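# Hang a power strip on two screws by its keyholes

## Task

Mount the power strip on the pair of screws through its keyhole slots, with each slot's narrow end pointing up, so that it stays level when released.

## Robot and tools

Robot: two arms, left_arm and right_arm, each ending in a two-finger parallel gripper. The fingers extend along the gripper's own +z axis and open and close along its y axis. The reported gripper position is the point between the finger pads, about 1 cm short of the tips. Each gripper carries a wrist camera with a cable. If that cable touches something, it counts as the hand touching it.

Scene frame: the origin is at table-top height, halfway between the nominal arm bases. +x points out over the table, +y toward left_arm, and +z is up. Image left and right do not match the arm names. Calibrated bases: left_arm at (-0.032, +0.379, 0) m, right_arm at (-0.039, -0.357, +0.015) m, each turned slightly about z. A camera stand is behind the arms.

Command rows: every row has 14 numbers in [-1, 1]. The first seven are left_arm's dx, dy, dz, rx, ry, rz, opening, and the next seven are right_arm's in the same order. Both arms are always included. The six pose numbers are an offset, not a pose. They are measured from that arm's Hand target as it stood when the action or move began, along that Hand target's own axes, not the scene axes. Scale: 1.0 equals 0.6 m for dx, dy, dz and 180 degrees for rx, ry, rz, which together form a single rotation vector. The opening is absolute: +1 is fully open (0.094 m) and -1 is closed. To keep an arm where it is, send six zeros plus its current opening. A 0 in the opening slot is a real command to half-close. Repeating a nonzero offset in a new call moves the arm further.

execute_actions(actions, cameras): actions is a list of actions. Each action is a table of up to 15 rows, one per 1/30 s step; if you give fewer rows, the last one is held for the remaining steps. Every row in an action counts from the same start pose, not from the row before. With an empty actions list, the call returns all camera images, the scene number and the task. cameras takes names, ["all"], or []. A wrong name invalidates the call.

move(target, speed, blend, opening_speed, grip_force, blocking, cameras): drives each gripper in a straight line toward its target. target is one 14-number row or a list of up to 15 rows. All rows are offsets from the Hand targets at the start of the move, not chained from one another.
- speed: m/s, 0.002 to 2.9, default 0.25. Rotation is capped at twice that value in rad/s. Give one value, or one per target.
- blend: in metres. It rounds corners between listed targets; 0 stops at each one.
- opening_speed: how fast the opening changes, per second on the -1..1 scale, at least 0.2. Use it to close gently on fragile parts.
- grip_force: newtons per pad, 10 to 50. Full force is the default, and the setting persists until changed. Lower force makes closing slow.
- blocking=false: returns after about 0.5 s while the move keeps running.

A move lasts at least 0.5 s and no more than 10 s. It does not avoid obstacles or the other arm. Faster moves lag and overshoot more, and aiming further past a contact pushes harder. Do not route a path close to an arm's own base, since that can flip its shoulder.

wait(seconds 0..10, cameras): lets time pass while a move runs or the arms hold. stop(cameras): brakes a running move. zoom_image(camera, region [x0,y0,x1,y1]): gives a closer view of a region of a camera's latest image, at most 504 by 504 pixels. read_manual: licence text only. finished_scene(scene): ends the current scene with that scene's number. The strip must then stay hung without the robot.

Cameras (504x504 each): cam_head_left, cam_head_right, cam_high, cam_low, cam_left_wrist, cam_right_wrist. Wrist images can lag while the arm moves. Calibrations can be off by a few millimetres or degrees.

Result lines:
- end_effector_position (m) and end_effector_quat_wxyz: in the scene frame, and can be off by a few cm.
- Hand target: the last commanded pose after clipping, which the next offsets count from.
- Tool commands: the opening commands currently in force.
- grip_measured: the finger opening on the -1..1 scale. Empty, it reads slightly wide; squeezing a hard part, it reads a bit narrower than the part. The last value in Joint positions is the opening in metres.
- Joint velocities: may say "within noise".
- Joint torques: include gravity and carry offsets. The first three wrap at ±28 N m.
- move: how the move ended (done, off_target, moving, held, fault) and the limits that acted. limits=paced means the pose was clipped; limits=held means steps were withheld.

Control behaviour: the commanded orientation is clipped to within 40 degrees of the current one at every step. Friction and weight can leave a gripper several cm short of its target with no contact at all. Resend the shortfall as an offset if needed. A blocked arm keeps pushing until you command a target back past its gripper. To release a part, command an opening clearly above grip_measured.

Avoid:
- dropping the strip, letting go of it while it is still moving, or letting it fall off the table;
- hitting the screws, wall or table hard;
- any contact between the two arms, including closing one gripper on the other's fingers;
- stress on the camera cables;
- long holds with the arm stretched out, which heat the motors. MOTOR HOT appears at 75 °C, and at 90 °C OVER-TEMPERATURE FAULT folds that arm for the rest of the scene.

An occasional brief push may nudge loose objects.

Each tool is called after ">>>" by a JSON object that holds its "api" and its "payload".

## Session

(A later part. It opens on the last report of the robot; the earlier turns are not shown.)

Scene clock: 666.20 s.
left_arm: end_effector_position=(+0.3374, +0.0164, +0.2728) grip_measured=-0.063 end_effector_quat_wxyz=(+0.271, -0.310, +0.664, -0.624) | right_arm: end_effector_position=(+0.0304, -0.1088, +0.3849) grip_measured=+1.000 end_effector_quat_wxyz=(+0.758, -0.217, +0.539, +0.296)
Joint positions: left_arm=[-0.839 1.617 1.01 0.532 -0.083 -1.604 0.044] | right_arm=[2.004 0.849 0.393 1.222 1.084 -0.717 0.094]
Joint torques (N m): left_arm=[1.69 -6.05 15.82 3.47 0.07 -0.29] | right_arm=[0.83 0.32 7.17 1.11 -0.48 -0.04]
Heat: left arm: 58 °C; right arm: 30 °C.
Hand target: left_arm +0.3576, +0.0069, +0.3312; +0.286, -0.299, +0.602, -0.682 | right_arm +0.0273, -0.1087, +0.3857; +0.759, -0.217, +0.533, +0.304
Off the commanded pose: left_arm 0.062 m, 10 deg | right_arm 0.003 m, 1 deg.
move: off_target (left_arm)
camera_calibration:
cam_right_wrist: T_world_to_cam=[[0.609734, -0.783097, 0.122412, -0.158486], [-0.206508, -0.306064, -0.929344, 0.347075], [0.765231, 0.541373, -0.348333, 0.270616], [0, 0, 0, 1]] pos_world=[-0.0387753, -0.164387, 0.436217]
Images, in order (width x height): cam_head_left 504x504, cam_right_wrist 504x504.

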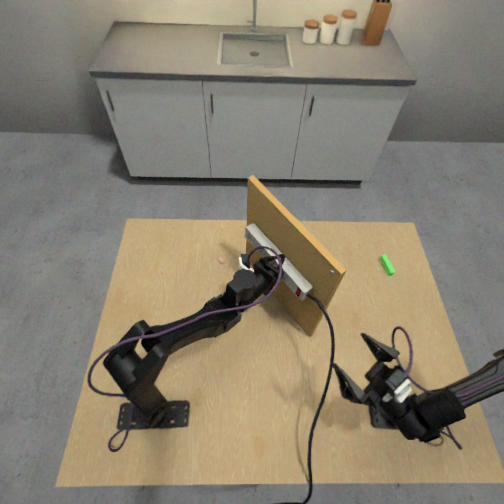

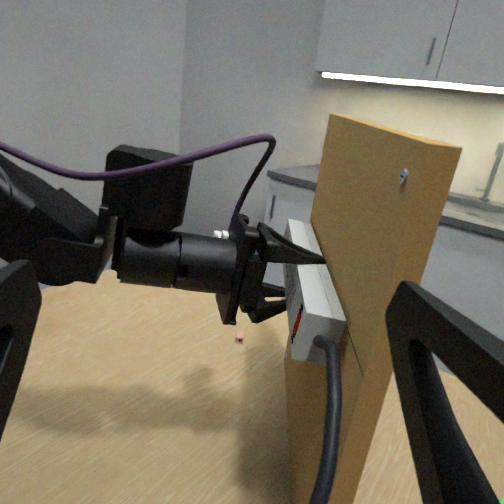

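>>> {"api": "move", "payload": {"target": [[0.0,0.0,-0.11,0,0,0,-0.8,0,0,0,0,0,0,1],[0.0,-0.02,-0.11,0.03,0.0,0,-0.8,0,0,0,0,0,0,1],[0.0,0.0,-0.05,0.015,0,0,-0.8,0,0,0,0,0,0,1]], "speed": 0.15, "cameras": ["cam_right_wrist","cam_head_left"]}}

>>> {"api": "zoom_image", "payload": {"camera": "cam_right_wrist", "region": [200, 180, 400, 380]}}

>>> {"api": "zoom_image", "payload": {"camera": "cam_head_left", "region": [230, 210, 320, 300]}}

Scene clock: 680.70 s.
left_arm: end_effector_position=(+0.3240, +0.0245, +0.2859) grip_measured=-0.063 end_effector_quat_wxyz=(+0.274, -0.292, +0.637, -0.659) | right_arm: end_effector_position=(+0.0304, -0.1088, +0.3849) grip_measured=+1.000 end_effector_quat_wxyz=(+0.758, -0.217, +0.539, +0.296)
Joint positions: left_arm=[-0.839 1.573 0.92 0.671 -0.06 -1.605 0.044] | right_arm=[2.004 0.849 0.393 1.222 1.084 -0.717 0.094]
Joint torques (N m): left_arm=[0.7 -7.24 11.92 3.08 -0.31 -0.2] | right_arm=[0.83 0.34 7.19 1.11 -0.48 -0.04]
Heat: left arm: 59 °C; right arm: 30 °C.
Hand target: left_arm +0.3349, +0.0263, +0.3283; +0.293, -0.292, +0.586, -0.696 | right_arm +0.0273, -0.1087, +0.3857; +0.759, -0.217, +0.533, +0.304
Off the commanded pose: left_arm 0.044 m, 8 deg | right_arm 0.003 m, 1 deg.
move: off_target (left_arm)
camera_calibration:
cam_right_wrist: T_world_to_cam=[[0.609734, -0.783097, 0.122412, -0.158486], [-0.206508, -0.306064, -0.929344, 0.347075], [0.765231, 0.541373, -0.348333, 0.270616], [0, 0, 0, 1]] pos_world=[-0.0387753, -0.164387, 0.436217]
Images, in order (width x height): cam_head_left 504x504, cam_right_wrist 504x504.

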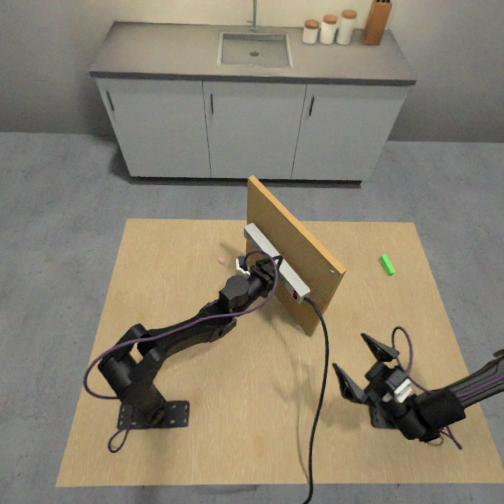

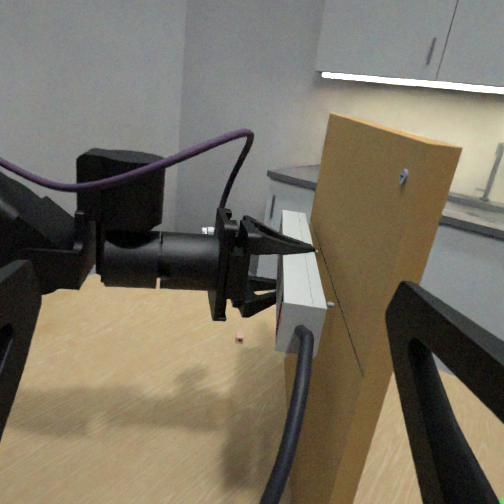

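Scaled by 2.520 from the camera's 504x504 image, which has a finer 720x720 frame.

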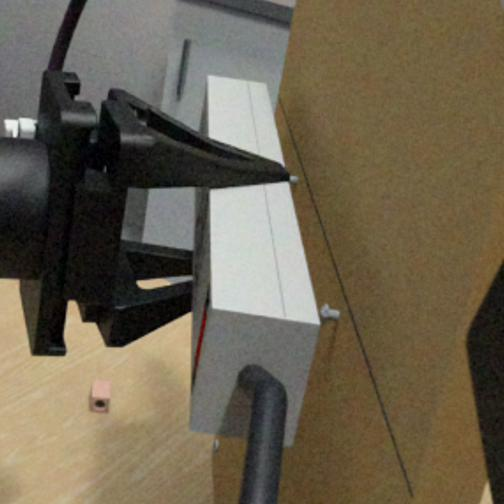

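Scaled by 5.600 from the camera's 504x504 image, which has a finer 720x720 frame.

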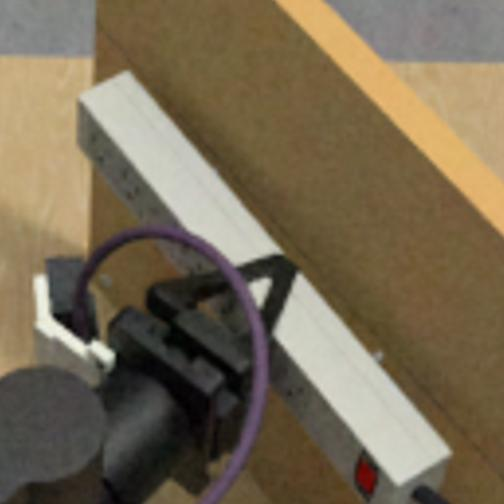

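>>> {"api": "move", "payload": {"target": [[-0.007,0.002,0.013,0,-0.0085,-0.004,-0.8,0,0,0,0,0,0,1]], "speed": 0.1, "cameras": ["cam_right_wrist","cam_head_left"]}}

>>> {"api": "zoom_image", "payload": {"camera": "cam_right_wrist", "region": [200, 180, 400, 380]}}

>>> {"api": "zoom_image", "payload": {"camera": "cam_head_left", "region": [230, 210, 320, 300]}}

Scene clock: 698.43 s.
left_arm: end_effector_position=(+0.3288, +0.0193, +0.2873) grip_measured=-0.063 end_effector_quat_wxyz=(+0.274, -0.291, +0.637, -0.659) | right_arm: end_effector_position=(+0.0304, -0.1088, +0.3849) grip_measured=+1.000 end_effector_quat_wxyz=(+0.758, -0.217, +0.539, +0.296)
Joint positions: left_arm=[-0.839 1.597 0.95 0.665 -0.059 -1.605 0.044] | right_arm=[2.004 0.849 0.393 1.222 1.084 -0.717 0.094]
Joint torques (N m): left_arm=[0.79 -7.31 11.9 3.12 -0.6 -0.4] | right_arm=[0.83 0.32 7.19 1.1 -0.48 -0.04]
Heat: left arm: 60 °C; right arm: 30 °C.
Hand target: left_arm +0.3435, +0.0242, +0.3278; +0.297, -0.305, +0.581, -0.694 | right_arm +0.0273, -0.1087, +0.3857; +0.759, -0.217, +0.533, +0.304
Off the commanded pose: left_arm 0.044 m, 8 deg | right_arm 0.003 m, 1 deg.
move: off_target (left_arm)
camera_calibration:
cam_right_wrist: T_world_to_cam=[[0.609734, -0.783097, 0.122412, -0.158486], [-0.206508, -0.306064, -0.929344, 0.347075], [0.765231, 0.541373, -0.348333, 0.270616], [0, 0, 0, 1]] pos_world=[-0.0387753, -0.164387, 0.436217]
Images, in order (width x height): cam_head_left 504x504, cam_right_wrist 504x504.

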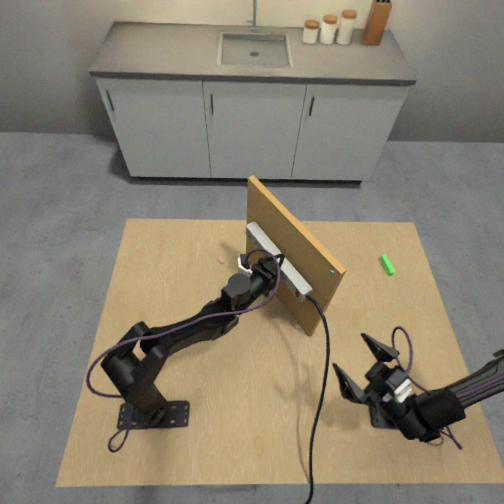

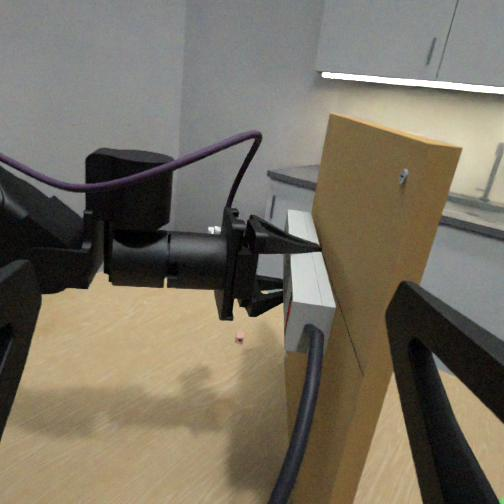

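Scaled by 2.520 from the camera's 504x504 image, which has a finer 720x720 frame.

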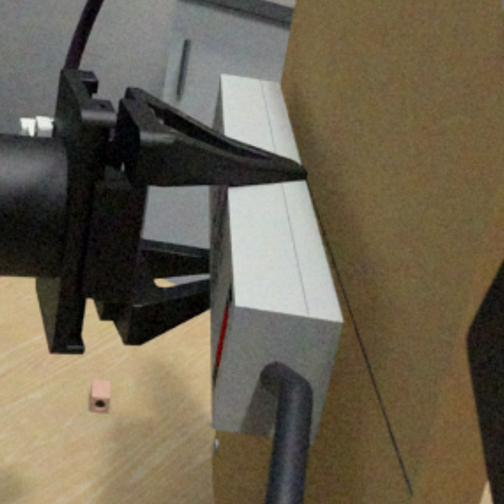

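Scaled by 5.600 from the camera's 504x504 image, which has a finer 720x720 frame.

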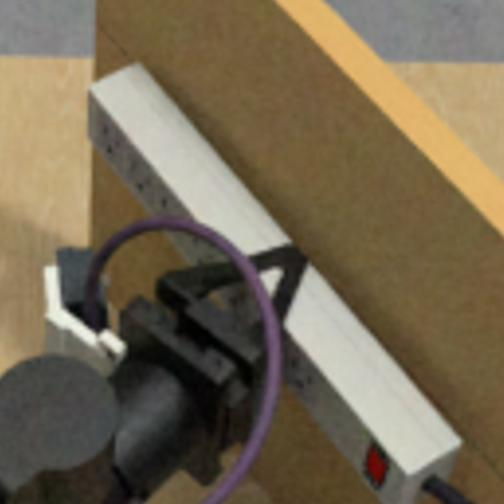

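>>> {"api": "move", "payload": {"target": [[-0.005,0.003,-0.005,0,-0.014,-0.006,-0.8,0,0,0,0,0,0,1],[-0.006,0.003,0.012,0,-0.01,-0.006,-0.8,0,0,0,0,0,0,1]], "speed": 0.1, "cameras": ["cam_right_wrist","cam_head_left"]}}

>>> {"api": "zoom_image", "payload": {"camera": "cam_right_wrist", "region": [200, 180, 400, 380]}}

>>> {"api": "zoom_image", "payload": {"camera": "cam_head_left", "region": [230, 210, 320, 300]}}

Scene clock: 717.77 s.
left_arm: end_effector_position=(+0.3368, +0.0180, +0.2869) grip_measured=-0.063 end_effector_quat_wxyz=(+0.282, -0.311, +0.628, -0.655) | right_arm: end_effector_position=(+0.0304, -0.1088, +0.3849) grip_measured=+1.000 end_effector_quat_wxyz=(+0.758, -0.217, +0.539, +0.296)
Joint positions: left_arm=[-0.848 1.624 0.978 0.663 -0.113 -1.622 0.044] | right_arm=[2.004 0.849 0.393 1.222 1.084 -0.717 0.094]
Joint torques (N m): left_arm=[1.52 -7.17 12.1 3.15 -0.37 -0.35] | right_arm=[0.83 0.34 7.17 1.1 -0.48 -0.04]
Heat: left arm: 58 °C; right arm: 30 °C.
Hand target: left_arm +0.3515, +0.0222, +0.3269; +0.299, -0.322, +0.573, -0.692 | right_arm +0.0273, -0.1087, +0.3857; +0.759, -0.217, +0.533, +0.304
Off the commanded pose: left_arm 0.043 m, 8 deg | right_arm 0.003 m, 1 deg.
move: off_target (left_arm)
camera_calibration:
cam_right_wrist: T_world_to_cam=[[0.609734, -0.783097, 0.122412, -0.158486], [-0.206508, -0.306064, -0.929344, 0.347075], [0.765231, 0.541373, -0.348333, 0.270616], [0, 0, 0, 1]] pos_world=[-0.0387753, -0.164387, 0.436217]
Images, in order (width x height): cam_head_left 504x504, cam_right_wrist 504x504.

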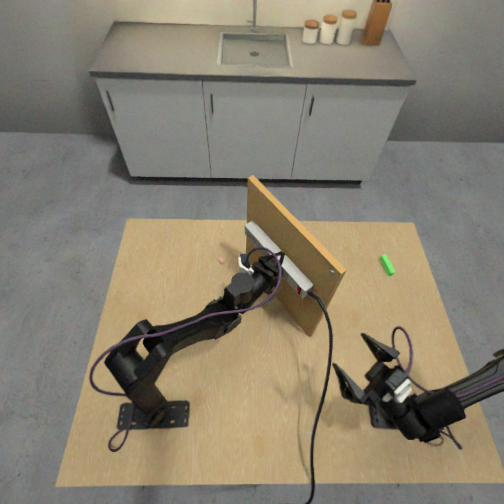

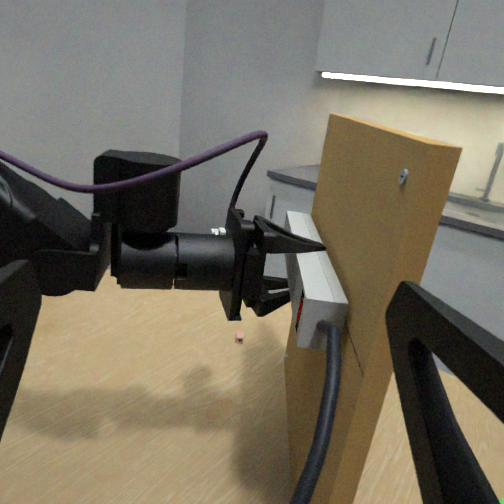

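Scaled by 2.520 from the camera's 504x504 image, which has a finer 720x720 frame.

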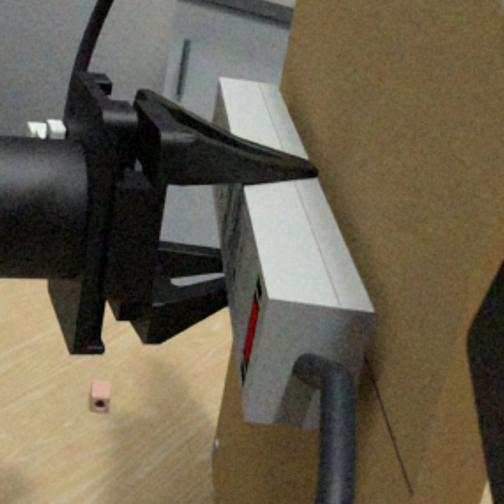

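Scaled by 5.600 from the camera's 504x504 image, which has a finer 720x720 frame.

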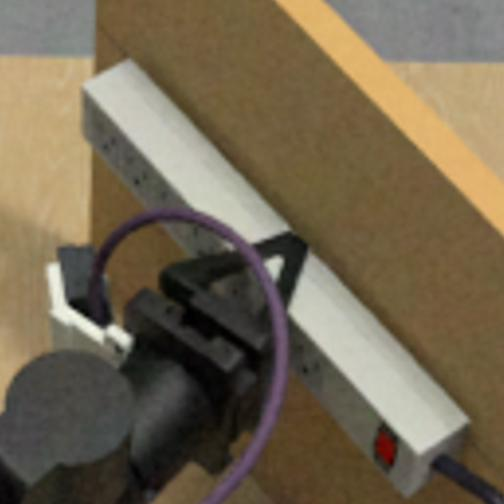

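>>> {"api": "move", "payload": {"target": [[0.002,0.006,0.006,0,0,0.004,-0.8,0,0,0,0,0,0,1],[0.002,0.014,0.012,0,0.002,0.005,-0.8,0,0,0,0,0,0,1]], "speed": 0.05, "cameras": ["cam_right_wrist","cam_head_left"]}}

>>> {"api": "zoom_image", "payload": {"camera": "cam_right_wrist", "region": [200, 180, 400, 380]}}

>>> {"api": "zoom_image", "payload": {"camera": "cam_head_left", "region": [230, 210, 320, 300]}}

Scene clock: 730.03 s.
left_arm: end_effector_position=(+0.3376, +0.0171, +0.2861) grip_measured=-0.063 end_effector_quat_wxyz=(+0.282, -0.311, +0.628, -0.655) | right_arm: end_effector_position=(+0.0304, -0.1088, +0.3849) grip_measured=+1.000 end_effector_quat_wxyz=(+0.758, -0.217, +0.539, +0.296)
Joint positions: left_arm=[-0.848 1.63 0.98 0.668 -0.112 -1.622 0.044] | right_arm=[2.004 0.849 0.393 1.222 1.084 -0.717 0.094]
Joint torques (N m): left_arm=[1.57 -4.72 13.07 3.33 -0.29 -0.23] | right_arm=[0.83 0.32 7.19 1.11 -0.48 -0.04]
Heat: left arm: 57 °C; right arm: 30 °C.
Hand target: left_arm +0.3568, +0.0155, +0.3196; +0.303, -0.315, +0.577, -0.691 | right_arm +0.0273, -0.1087, +0.3857; +0.759, -0.217, +0.533, +0.304
Off the commanded pose: left_arm 0.039 m, 8 deg | right_arm 0.003 m, 1 deg.
move: off_target (left_arm)
camera_calibration:
cam_right_wrist: T_world_to_cam=[[0.609734, -0.783097, 0.122412, -0.158486], [-0.206508, -0.306064, -0.929344, 0.347075], [0.765231, 0.541373, -0.348333, 0.270616], [0, 0, 0, 1]] pos_world=[-0.0387753, -0.164387, 0.436217]
Images, in order (width x height): cam_head_left 504x504, cam_right_wrist 504x504.

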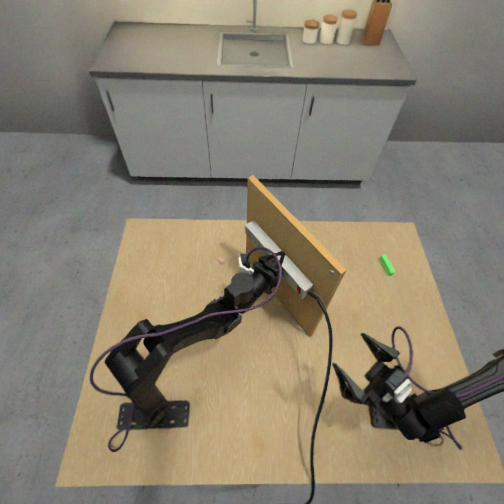

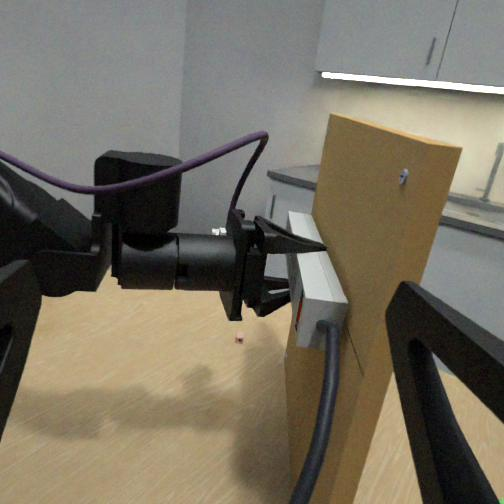

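Scaled by 2.520 from the camera's 504x504 image, which has a finer 720x720 frame.

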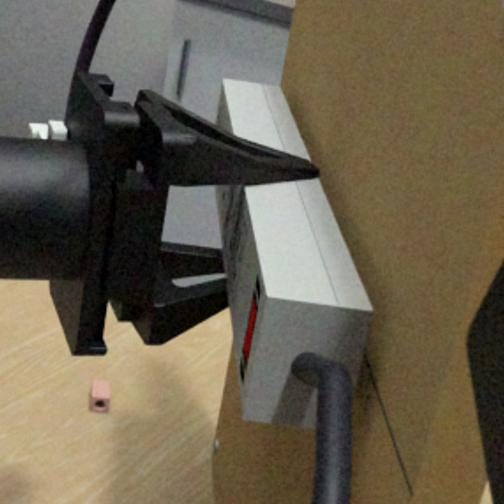

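Scaled by 5.600 from the camera's 504x504 image, which has a finer 720x720 frame.

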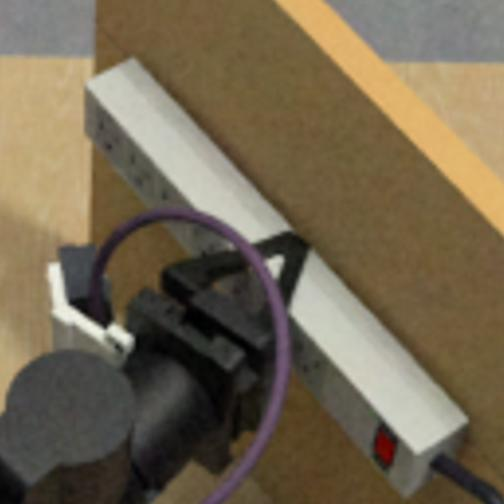

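Not moving; still high. Continue pushing downward in contact, further.

>>> {"api": "move", "payload": {"target": [[0.0,0.012,-0.003,0,0,0.003,-0.8,0,0,0,0,0,0,1],[0.0,0.022,0.0,0,0.0,0.005,-0.8,0,0,0,0,0,0,1]], "speed": 0.04, "cameras": ["cam_right_wrist"]}}

>>> {"api": "zoom_image", "payload": {"camera": "cam_right_wrist", "region": [200, 180, 400, 380]}}

Scene clock: 735.27 s.
left_arm: end_effector_position=(+0.3380, +0.0170, +0.2860) grip_measured=-0.063 end_effector_quat_wxyz=(+0.284, -0.310, +0.623, -0.660) | right_arm: end_effector_position=(+0.0304, -0.1088, +0.3849) grip_measured=+1.000 end_effector_quat_wxyz=(+0.758, -0.217, +0.539, +0.296)
Joint positions: left_arm=[-0.848 1.638 0.972 0.698 -0.114 -1.622 0.044] | right_arm=[2.004 0.849 0.393 1.222 1.084 -0.717 0.094]
Joint torques (N m): left_arm=[1.26 -3 11.95 3.52 -0.34 -0.04] | right_arm=[0.83 0.32 7.17 1.1 -0.48 -0.04]
Heat: left arm: 58 °C; right arm: 30 °C.
Hand target: left_arm +0.3575, +0.0135, +0.3066; +0.308, -0.310, +0.579, -0.688 | right_arm +0.0273, -0.1087, +0.3857; +0.759, -0.217, +0.533, +0.304
Off the commanded pose: left_arm 0.029 m, 7 deg | right_arm 0.003 m, 1 deg.
move: off_target (left_arm)
camera_calibration:
cam_right_wrist: T_world_to_cam=[[0.609734, -0.783097, 0.122412, -0.158486], [-0.206508, -0.306064, -0.929344, 0.347075], [0.765231, 0.541373, -0.348333, 0.270616], [0, 0, 0, 1]] pos_world=[-0.0387753, -0.164387, 0.436217]
Images, in order (width x height): cam_right_wrist 504x504.

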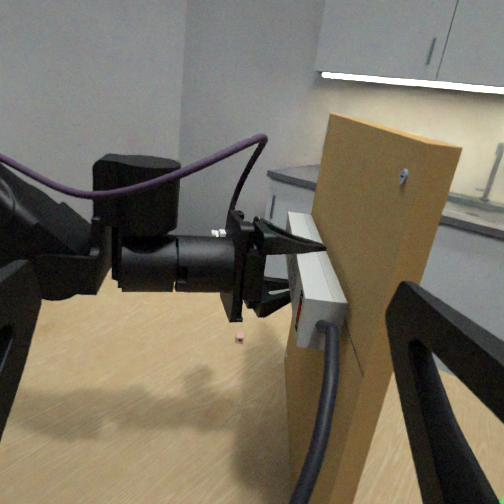

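Scaled by 2.520 from the camera's 504x504 image, which has a finer 720x720 frame.

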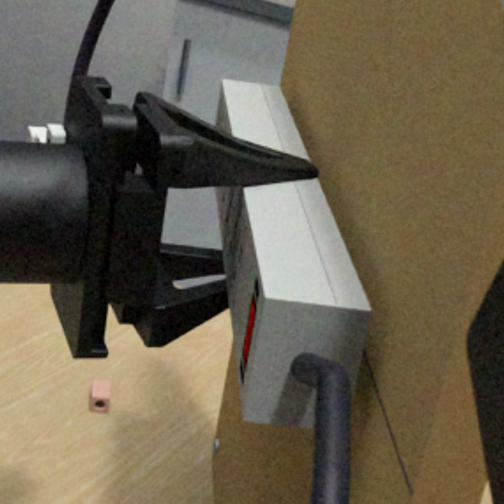

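>>> {"api": "move", "payload": {"target": [[0.0,0.012,-0.022,0,0,0.0,-0.8,0,0,0,0,0,0,1],[0.0,0.012,0.006,0,0.0,0.0,-0.8,0,0,0,0,0,0,1]], "speed": 0.06, "cameras": ["cam_right_wrist","cam_head_left"]}}

>>> {"api": "zoom_image", "payload": {"camera": "cam_right_wrist", "region": [200, 180, 400, 380]}}

>>> {"api": "zoom_image", "payload": {"camera": "cam_head_left", "region": [230, 210, 320, 300]}}

Scene clock: 743.23 s.
left_arm: end_effector_position=(+0.3381, +0.0173, +0.2849) grip_measured=-0.063 end_effector_quat_wxyz=(-0.289, +0.307, -0.606, +0.675) | right_arm: end_effector_position=(+0.0304, -0.1088, +0.3849) grip_measured=+1.000 end_effector_quat_wxyz=(+0.758, -0.217, +0.539, +0.296)
Joint positions: left_arm=[-0.85 1.663 0.943 0.798 -0.12 -1.625 0.044] | right_arm=[2.004 0.849 0.393 1.222 1.084 -0.717 0.094]
Joint torques (N m): left_arm=[1.57 -2.24 14.79 2.78 -0.29 0.1] | right_arm=[0.83 0.32 7.19 1.11 -0.48 -0.04]
Heat: left arm: 60 °C; right arm: 30 °C.
Hand target: left_arm +0.3609, +0.0104, +0.3001; -0.308, +0.310, -0.579, +0.688 | right_arm +0.0273, -0.1087, +0.3857; +0.759, -0.217, +0.533, +0.304
Off the commanded pose: left_arm 0.028 m, 4 deg | right_arm 0.003 m, 1 deg.
move: off_target (left_arm)
camera_calibration:
cam_right_wrist: T_world_to_cam=[[0.609734, -0.783097, 0.122412, -0.158486], [-0.206508, -0.306064, -0.929344, 0.347075], [0.765231, 0.541373, -0.348333, 0.270616], [0, 0, 0, 1]] pos_world=[-0.0387753, -0.164387, 0.436217]
Images, in order (width x height): cam_head_left 504x504, cam_right_wrist 504x504.

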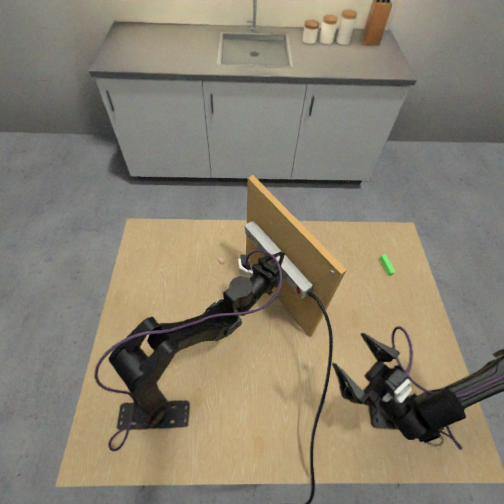

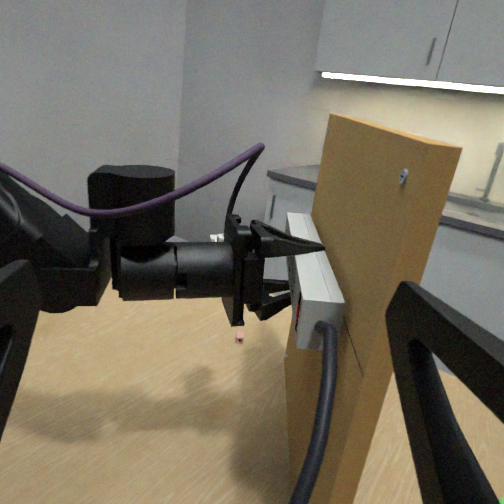

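Scaled by 2.520 from the camera's 504x504 image, which has a finer 720x720 frame.

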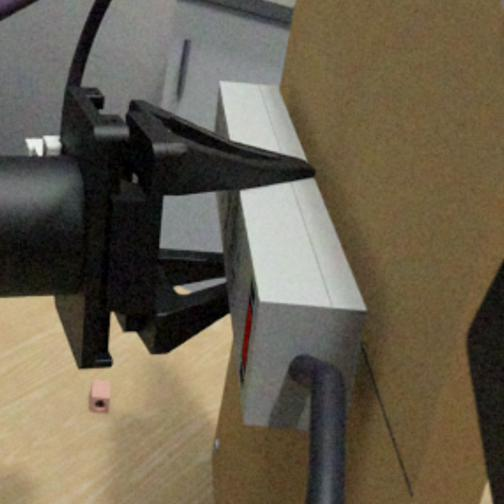

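Scaled by 5.600 from the camera's 504x504 image, which has a finer 720x720 frame.

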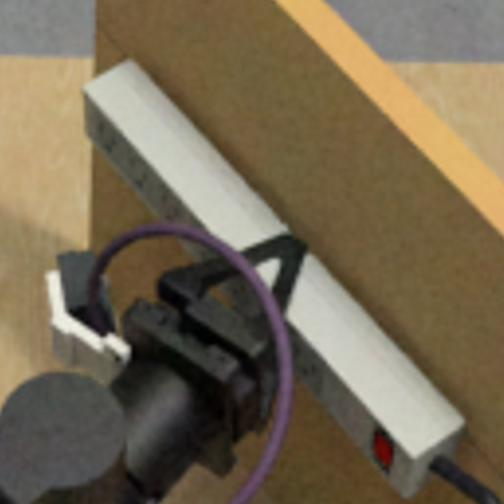

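>>> {"api": "move", "payload": {"target": [[0.0,-0.03,0.02,-0.015,0,0.0,-0.8,0,0,0,0,0,0,1],[0.0,-0.02,0.04,-0.02,0.0,0.0,-0.8,0,0,0,0,0,0,1]], "speed": 0.06, "cameras": ["cam_right_wrist","cam_head_left"]}}

>>> {"api": "zoom_image", "payload": {"camera": "cam_right_wrist", "region": [200, 180, 400, 380]}}

>>> {"api": "zoom_image", "payload": {"camera": "cam_head_left", "region": [230, 210, 320, 300]}}

Scene clock: 760.77 s.
left_arm: end_effector_position=(+0.3418, +0.0134, +0.2841) grip_measured=-0.063 end_effector_quat_wxyz=(+0.282, -0.316, +0.653, -0.627) | right_arm: end_effector_position=(+0.0304, -0.1088, +0.3849) grip_measured=+1.000 end_effector_quat_wxyz=(+0.758, -0.217, +0.539, +0.296)
Joint positions: left_arm=[-0.85 1.629 1.047 0.528 -0.12 -1.606 0.044] | right_arm=[2.004 0.849 0.393 1.222 1.084 -0.717 0.094]
Joint torques (N m): left_arm=[2.78 0.47 17.33 3.66 -0.05 -0.32] | right_arm=[0.83 0.32 7.17 1.11 -0.48 -0.04]
Heat: left arm: 57 °C; right arm: 30 °C.
Hand target: left_arm +0.3789, -0.0025, +0.3151; +0.298, -0.320, +0.600, -0.670 | right_arm +0.0273, -0.1087, +0.3857; +0.759, -0.217, +0.533, +0.304
Off the commanded pose: left_arm 0.051 m, 8 deg | right_arm 0.003 m, 1 deg.
move: off_target (left_arm)
camera_calibration:
cam_right_wrist: T_world_to_cam=[[0.609734, -0.783097, 0.122412, -0.158486], [-0.206508, -0.306064, -0.929344, 0.347075], [0.765231, 0.541373, -0.348333, 0.270616], [0, 0, 0, 1]] pos_world=[-0.0387753, -0.164387, 0.436217]
Images, in order (width x height): cam_head_left 504x504, cam_right_wrist 504x504.

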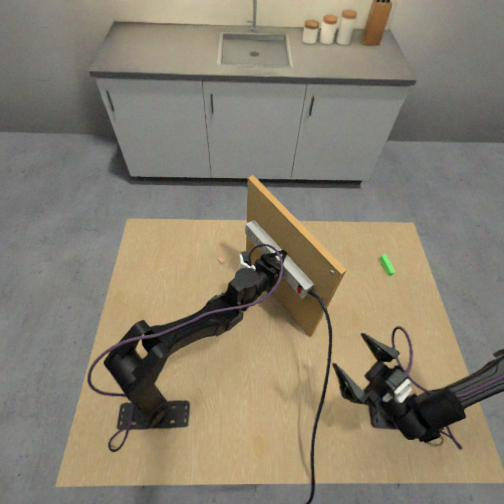

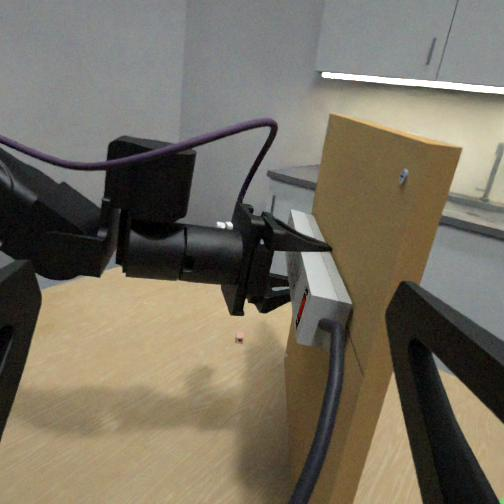

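Scaled by 2.520 from the camera's 504x504 image, which has a finer 720x720 frame.

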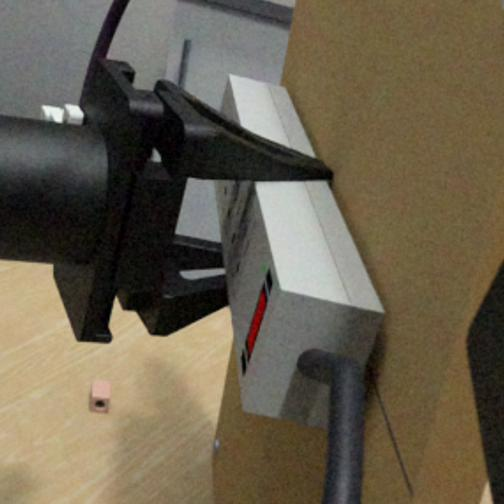

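Scaled by 5.600 from the camera's 504x504 image, which has a finer 720x720 frame.

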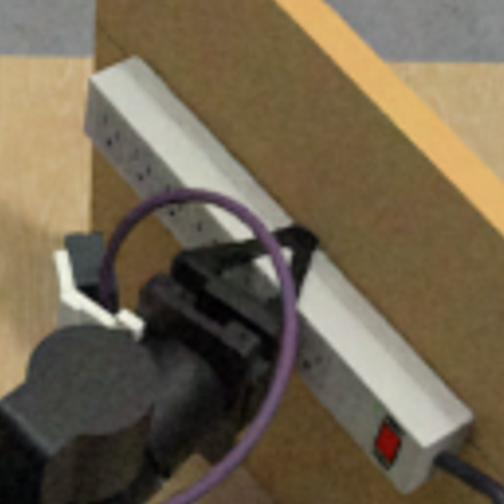

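>>> {"api": "move", "payload": {"target": [[0.0,0,-0.1,0.02,0,0.0,-0.8,0,0,0,0,0,0,1],[0.0,0.022,-0.075,0.03,0.0,0.0,-0.8,0,0,0,0,0,0,1]], "speed": 0.1, "cameras": ["cam_right_wrist","cam_head_left"]}}

>>> {"api": "zoom_image", "payload": {"camera": "cam_right_wrist", "region": [200, 180, 400, 380]}}

>>> {"api": "zoom_image", "payload": {"camera": "cam_head_left", "region": [230, 210, 320, 300]}}

Scene clock: 772.13 s.
left_arm: end_effector_position=(+0.3363, +0.0205, +0.2686) grip_measured=-0.063 end_effector_quat_wxyz=(+0.295, -0.304, +0.613, -0.667) | right_arm: end_effector_position=(+0.0304, -0.1088, +0.3849) grip_measured=+1.000 end_effector_quat_wxyz=(+0.758, -0.217, +0.539, +0.296)
Joint positions: left_arm=[-0.85 1.674 0.899 0.84 -0.125 -1.606 0.044] | right_arm=[2.004 0.849 0.393 1.222 1.084 -0.717 0.094]
Joint torques (N m): left_arm=[0.38 -7.47 9.37 3.17 -0.27 -0.15] | right_arm=[0.83 0.32 7.17 1.11 -0.48 -0.04]
Heat: left arm: 58 °C; right arm: 30 °C.
Hand target: left_arm +0.3437, +0.0237, +0.2986; +0.313, -0.305, +0.568, -0.697 | right_arm +0.0273, -0.1087, +0.3857; +0.759, -0.217, +0.533, +0.304
Off the commanded pose: left_arm 0.031 m, 7 deg | right_arm 0.003 m, 1 deg.
move: off_target (left_arm)
camera_calibration:
cam_right_wrist: T_world_to_cam=[[0.609734, -0.783097, 0.122412, -0.158486], [-0.206508, -0.306064, -0.929344, 0.347075], [0.765231, 0.541373, -0.348333, 0.270616], [0, 0, 0, 1]] pos_world=[-0.0387753, -0.164387, 0.436217]
Images, in order (width x height): cam_head_left 504x504, cam_right_wrist 504x504.

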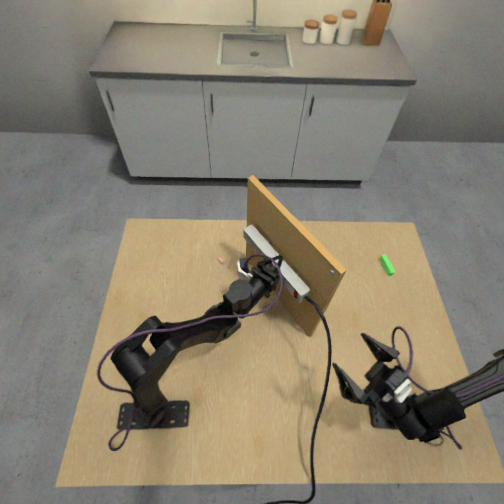

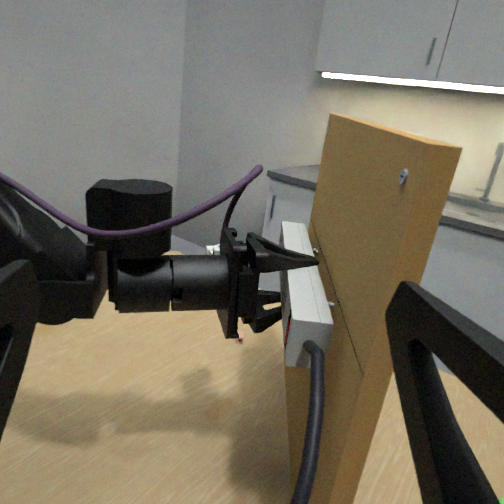

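Scaled by 2.520 from the camera's 504x504 image, which has a finer 720x720 frame.

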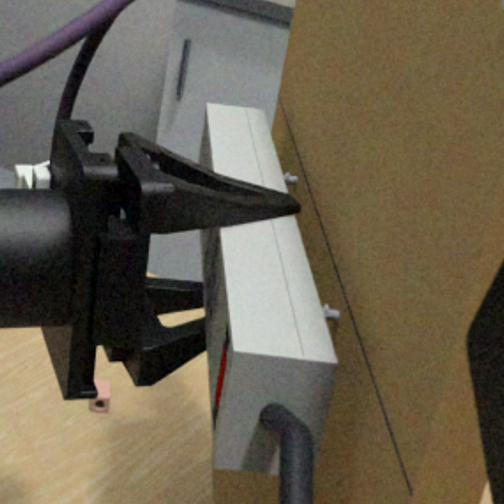

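Scaled by 5.600 from the camera's 504x504 image, which has a finer 720x720 frame.

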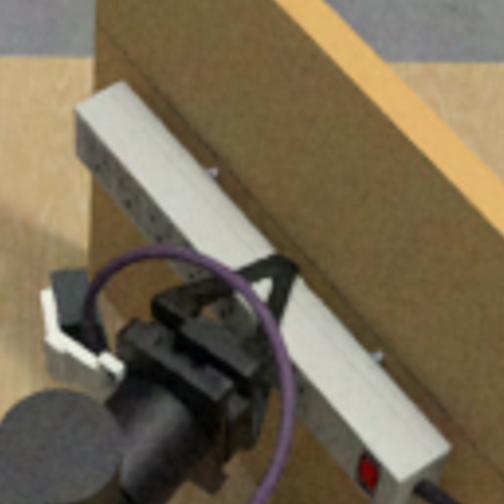

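>>> {"api": "move", "payload": {"target": [[0.005,-0.035,-0.004,0.0,0,0.0,-0.8,0,0,0,0,0,0,1]], "speed": 0.1, "cameras": ["cam_right_wrist","cam_head_left"]}}

>>> {"api": "zoom_image", "payload": {"camera": "cam_right_wrist", "region": [200, 180, 400, 380]}}

>>> {"api": "zoom_image", "payload": {"camera": "cam_head_left", "region": [230, 210, 320, 300]}}

Scene clock: 783.97 s.
left_arm: end_effector_position=(+0.3371, +0.0202, +0.2565) grip_measured=-0.063 end_effector_quat_wxyz=(+0.291, -0.311, +0.630, -0.650) | right_arm: end_effector_position=(+0.0304, -0.1088, +0.3849) grip_measured=+1.000 end_effector_quat_wxyz=(+0.758, -0.217, +0.539, +0.296)
Joint positions: left_arm=[-0.85 1.674 0.902 0.786 -0.126 -1.606 0.044] | right_arm=[2.004 0.849 0.393 1.222 1.084 -0.717 0.094]
Joint torques (N m): left_arm=[-0.32 -13.16 11.1 2.92 -0.39 -0.12] | right_arm=[0.83 0.34 7.17 1.1 -0.48 -0.04]
Heat: left arm: 58 °C; right arm: 30 °C.
Hand target: left_arm +0.3381, +0.0261, +0.3190; +0.313, -0.305, +0.568, -0.697 | right_arm +0.0273, -0.1087, +0.3857; +0.759, -0.217, +0.533, +0.304
Off the commanded pose: left_arm 0.063 m, 9 deg | right_arm 0.003 m, 1 deg.
move: off_target (left_arm)
camera_calibration:
cam_right_wrist: T_world_to_cam=[[0.609734, -0.783097, 0.122412, -0.158486], [-0.206508, -0.306064, -0.929344, 0.347075], [0.765231, 0.541373, -0.348333, 0.270616], [0, 0, 0, 1]] pos_world=[-0.0387753, -0.164387, 0.436217]
Images, in order (width x height): cam_head_left 504x504, cam_right_wrist 504x504.

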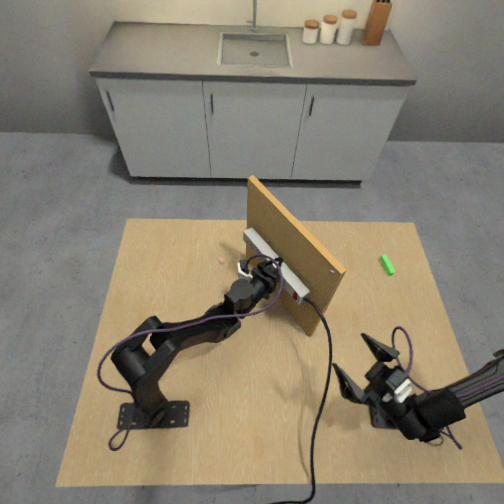

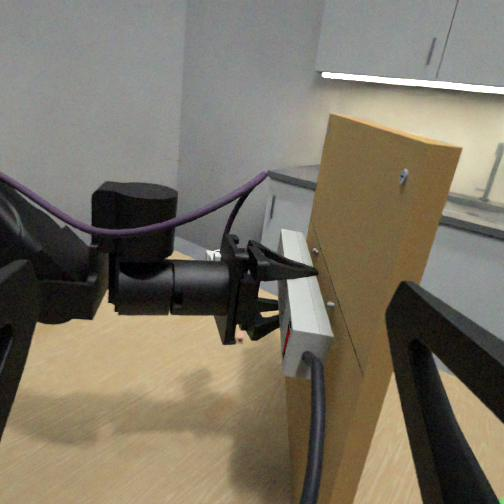

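Scaled by 2.520 from the camera's 504x504 image, which has a finer 720x720 frame.

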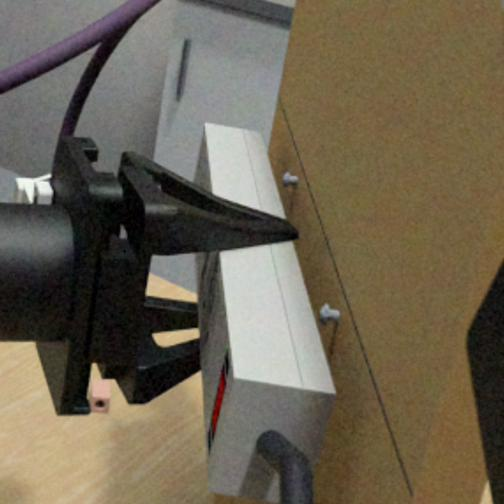

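Scaled by 5.600 from the camera's 504x504 image, which has a finer 720x720 frame.

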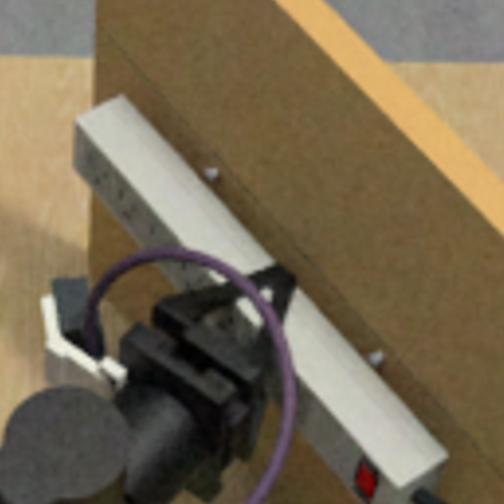

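>>> {"api": "move", "payload": {"target": [[0,-0.07,-0.05,0.0,0,0.0,-0.8,0,0,0,0,0,0,1],[0,0.0125,-0.03,0.0,0,0.0,-0.8,0,0,0,0,0,0,1],[0,0.0125,0.004,0.0,0,0.0,-0.8,0,0,0,0,0,0,1]], "speed": 0.12, "cameras": ["cam_right_wrist","cam_head_left"]}}

>>> {"api": "zoom_image", "payload": {"camera": "cam_right_wrist", "region": [200, 180, 400, 380]}}

>>> {"api": "zoom_image", "payload": {"camera": "cam_head_left", "region": [230, 210, 320, 300]}}

Scene clock: 796.87 s.
left_arm: end_effector_position=(+0.3295, +0.0201, +0.2771) grip_measured=-0.063 end_effector_quat_wxyz=(+0.297, -0.302, +0.615, -0.665) | right_arm: end_effector_position=(+0.0304, -0.1088, +0.3849) grip_measured=+1.000 end_effector_quat_wxyz=(+0.758, -0.217, +0.539, +0.296)
Joint positions: left_arm=[-0.865 1.64 0.902 0.8 -0.139 -1.599 0.044] | right_arm=[2.004 0.849 0.393 1.222 1.084 -0.717 0.094]
Joint torques (N m): left_arm=[1.26 -7.42 11.18 3.06 -0.26 -0.2] | right_arm=[0.83 0.34 7.19 1.11 -0.48 -0.04]
Heat: left arm: 59 °C; right arm: 30 °C.
Hand target: left_arm +0.3406, +0.0235, +0.3120; +0.313, -0.306, +0.568, -0.697 | right_arm +0.0273, -0.1087, +0.3857; +0.759, -0.217, +0.533, +0.304
Off the commanded pose: left_arm 0.037 m, 7 deg | right_arm 0.003 m, 1 deg.
move: off_target (left_arm)
camera_calibration:
cam_right_wrist: T_world_to_cam=[[0.609734, -0.783097, 0.122412, -0.158486], [-0.206508, -0.306064, -0.929344, 0.347075], [0.765231, 0.541373, -0.348333, 0.270616], [0, 0, 0, 1]] pos_world=[-0.0387753, -0.164387, 0.436217]
Images, in order (width x height): cam_head_left 504x504, cam_right_wrist 504x504.

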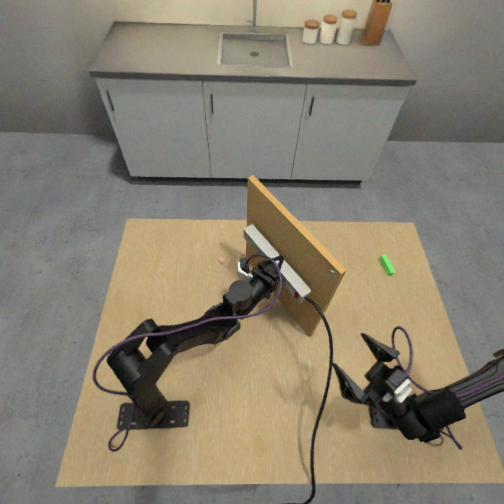

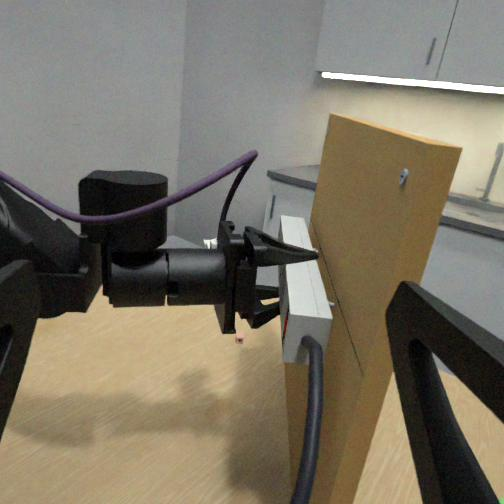

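Scaled by 2.520 from the camera's 504x504 image, which has a finer 720x720 frame.

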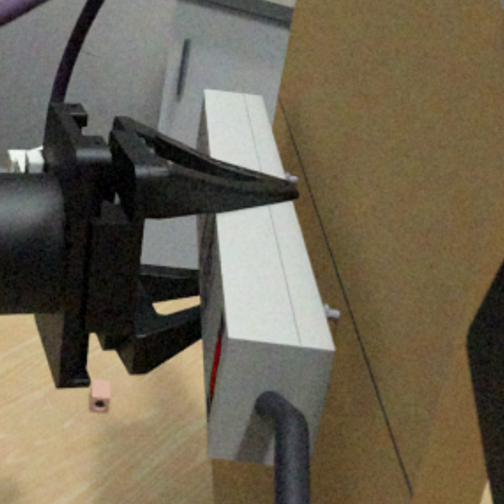

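Scaled by 5.600 from the camera's 504x504 image, which has a finer 720x720 frame.

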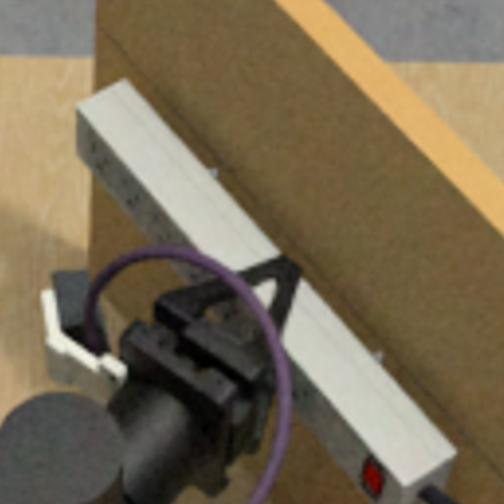

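>>> {"api": "move", "payload": {"target": [[-0.004,-0.06,-0.05,0.0,0,-0.007,-0.8,0,0,0,0,0,0,1],[-0.004,-0.0115,-0.035,0.0,0,-0.007,-0.8,0,0,0,0,0,0,1],[-0.004,-0.0115,0.004,0.0,0,-0.007,-0.8,0,0,0,0,0,0,1]], "speed": 0.12, "cameras": ["cam_right_wrist","cam_head_left"]}}

>>> {"api": "zoom_image", "payload": {"camera": "cam_right_wrist", "region": [200, 180, 400, 380]}}

>>> {"api": "zoom_image", "payload": {"camera": "cam_head_left", "region": [230, 210, 320, 300]}}

Scene clock: 813.90 s.
left_arm: end_effector_position=(+0.3318, +0.0215, +0.2816) grip_measured=-0.063 end_effector_quat_wxyz=(+0.292, -0.307, +0.615, -0.665) | right_arm: end_effector_position=(+0.0304, -0.1088, +0.3849) grip_measured=+1.000 end_effector_quat_wxyz=(+0.758, -0.217, +0.539, +0.296)
Joint positions: left_arm=[-0.857 1.629 0.919 0.765 -0.129 -1.612 0.044] | right_arm=[2.004 0.849 0.393 1.222 1.084 -0.717 0.094]
Joint torques (N m): left_arm=[1.39 -7.39 11.54 3.06 -0.23 -0.32] | right_arm=[0.83 0.32 7.19 1.1 -0.48 -0.04]
Heat: left arm: 59 °C; right arm: 30 °C.
Hand target: left_arm +0.3434, +0.0251, +0.3193; +0.306, -0.312, +0.565, -0.701 | right_arm +0.0273, -0.1087, +0.3857; +0.759, -0.217, +0.533, +0.304
Off the commanded pose: left_arm 0.039 m, 7 deg | right_arm 0.003 m, 1 deg.
move: off_target (left_arm)
camera_calibration:
cam_right_wrist: T_world_to_cam=[[0.609734, -0.783097, 0.122412, -0.158486], [-0.206508, -0.306064, -0.929344, 0.347075], [0.765231, 0.541373, -0.348333, 0.270616], [0, 0, 0, 1]] pos_world=[-0.0387753, -0.164387, 0.436217]
Images, in order (width x height): cam_head_left 504x504, cam_right_wrist 504x504.

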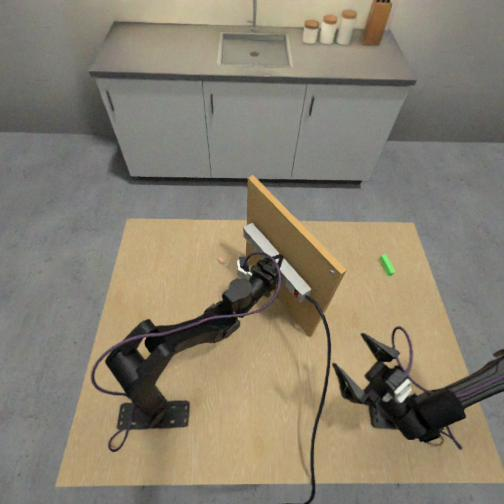

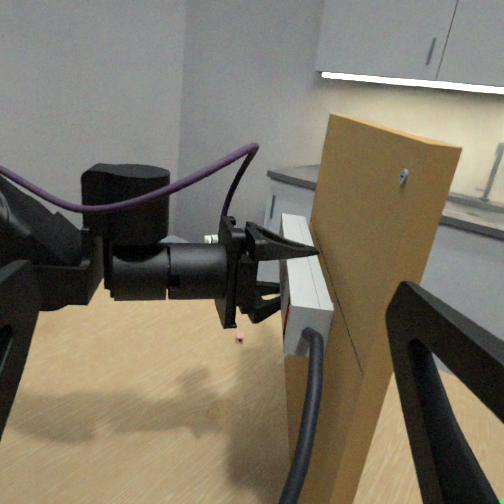

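Scaled by 2.520 from the camera's 504x504 image, which has a finer 720x720 frame.

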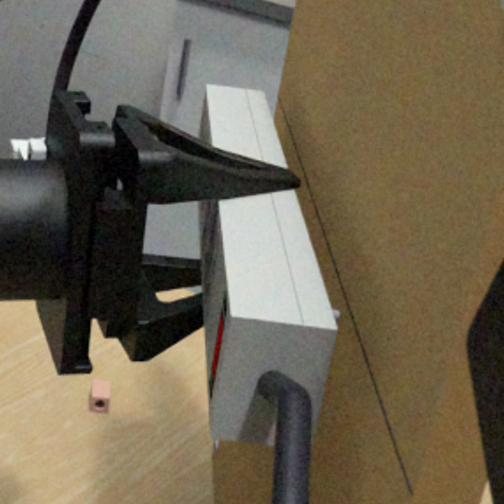

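Scaled by 5.600 from the camera's 504x504 image, which has a finer 720x720 frame.

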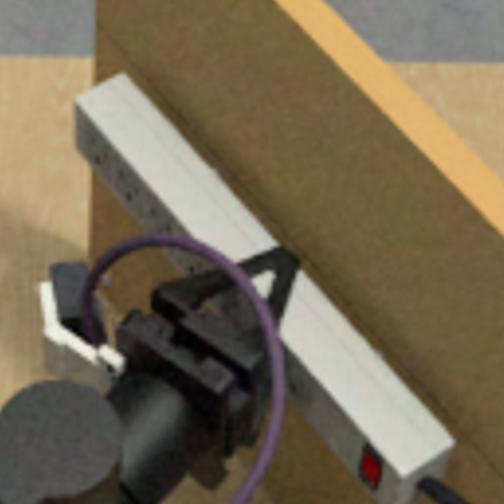

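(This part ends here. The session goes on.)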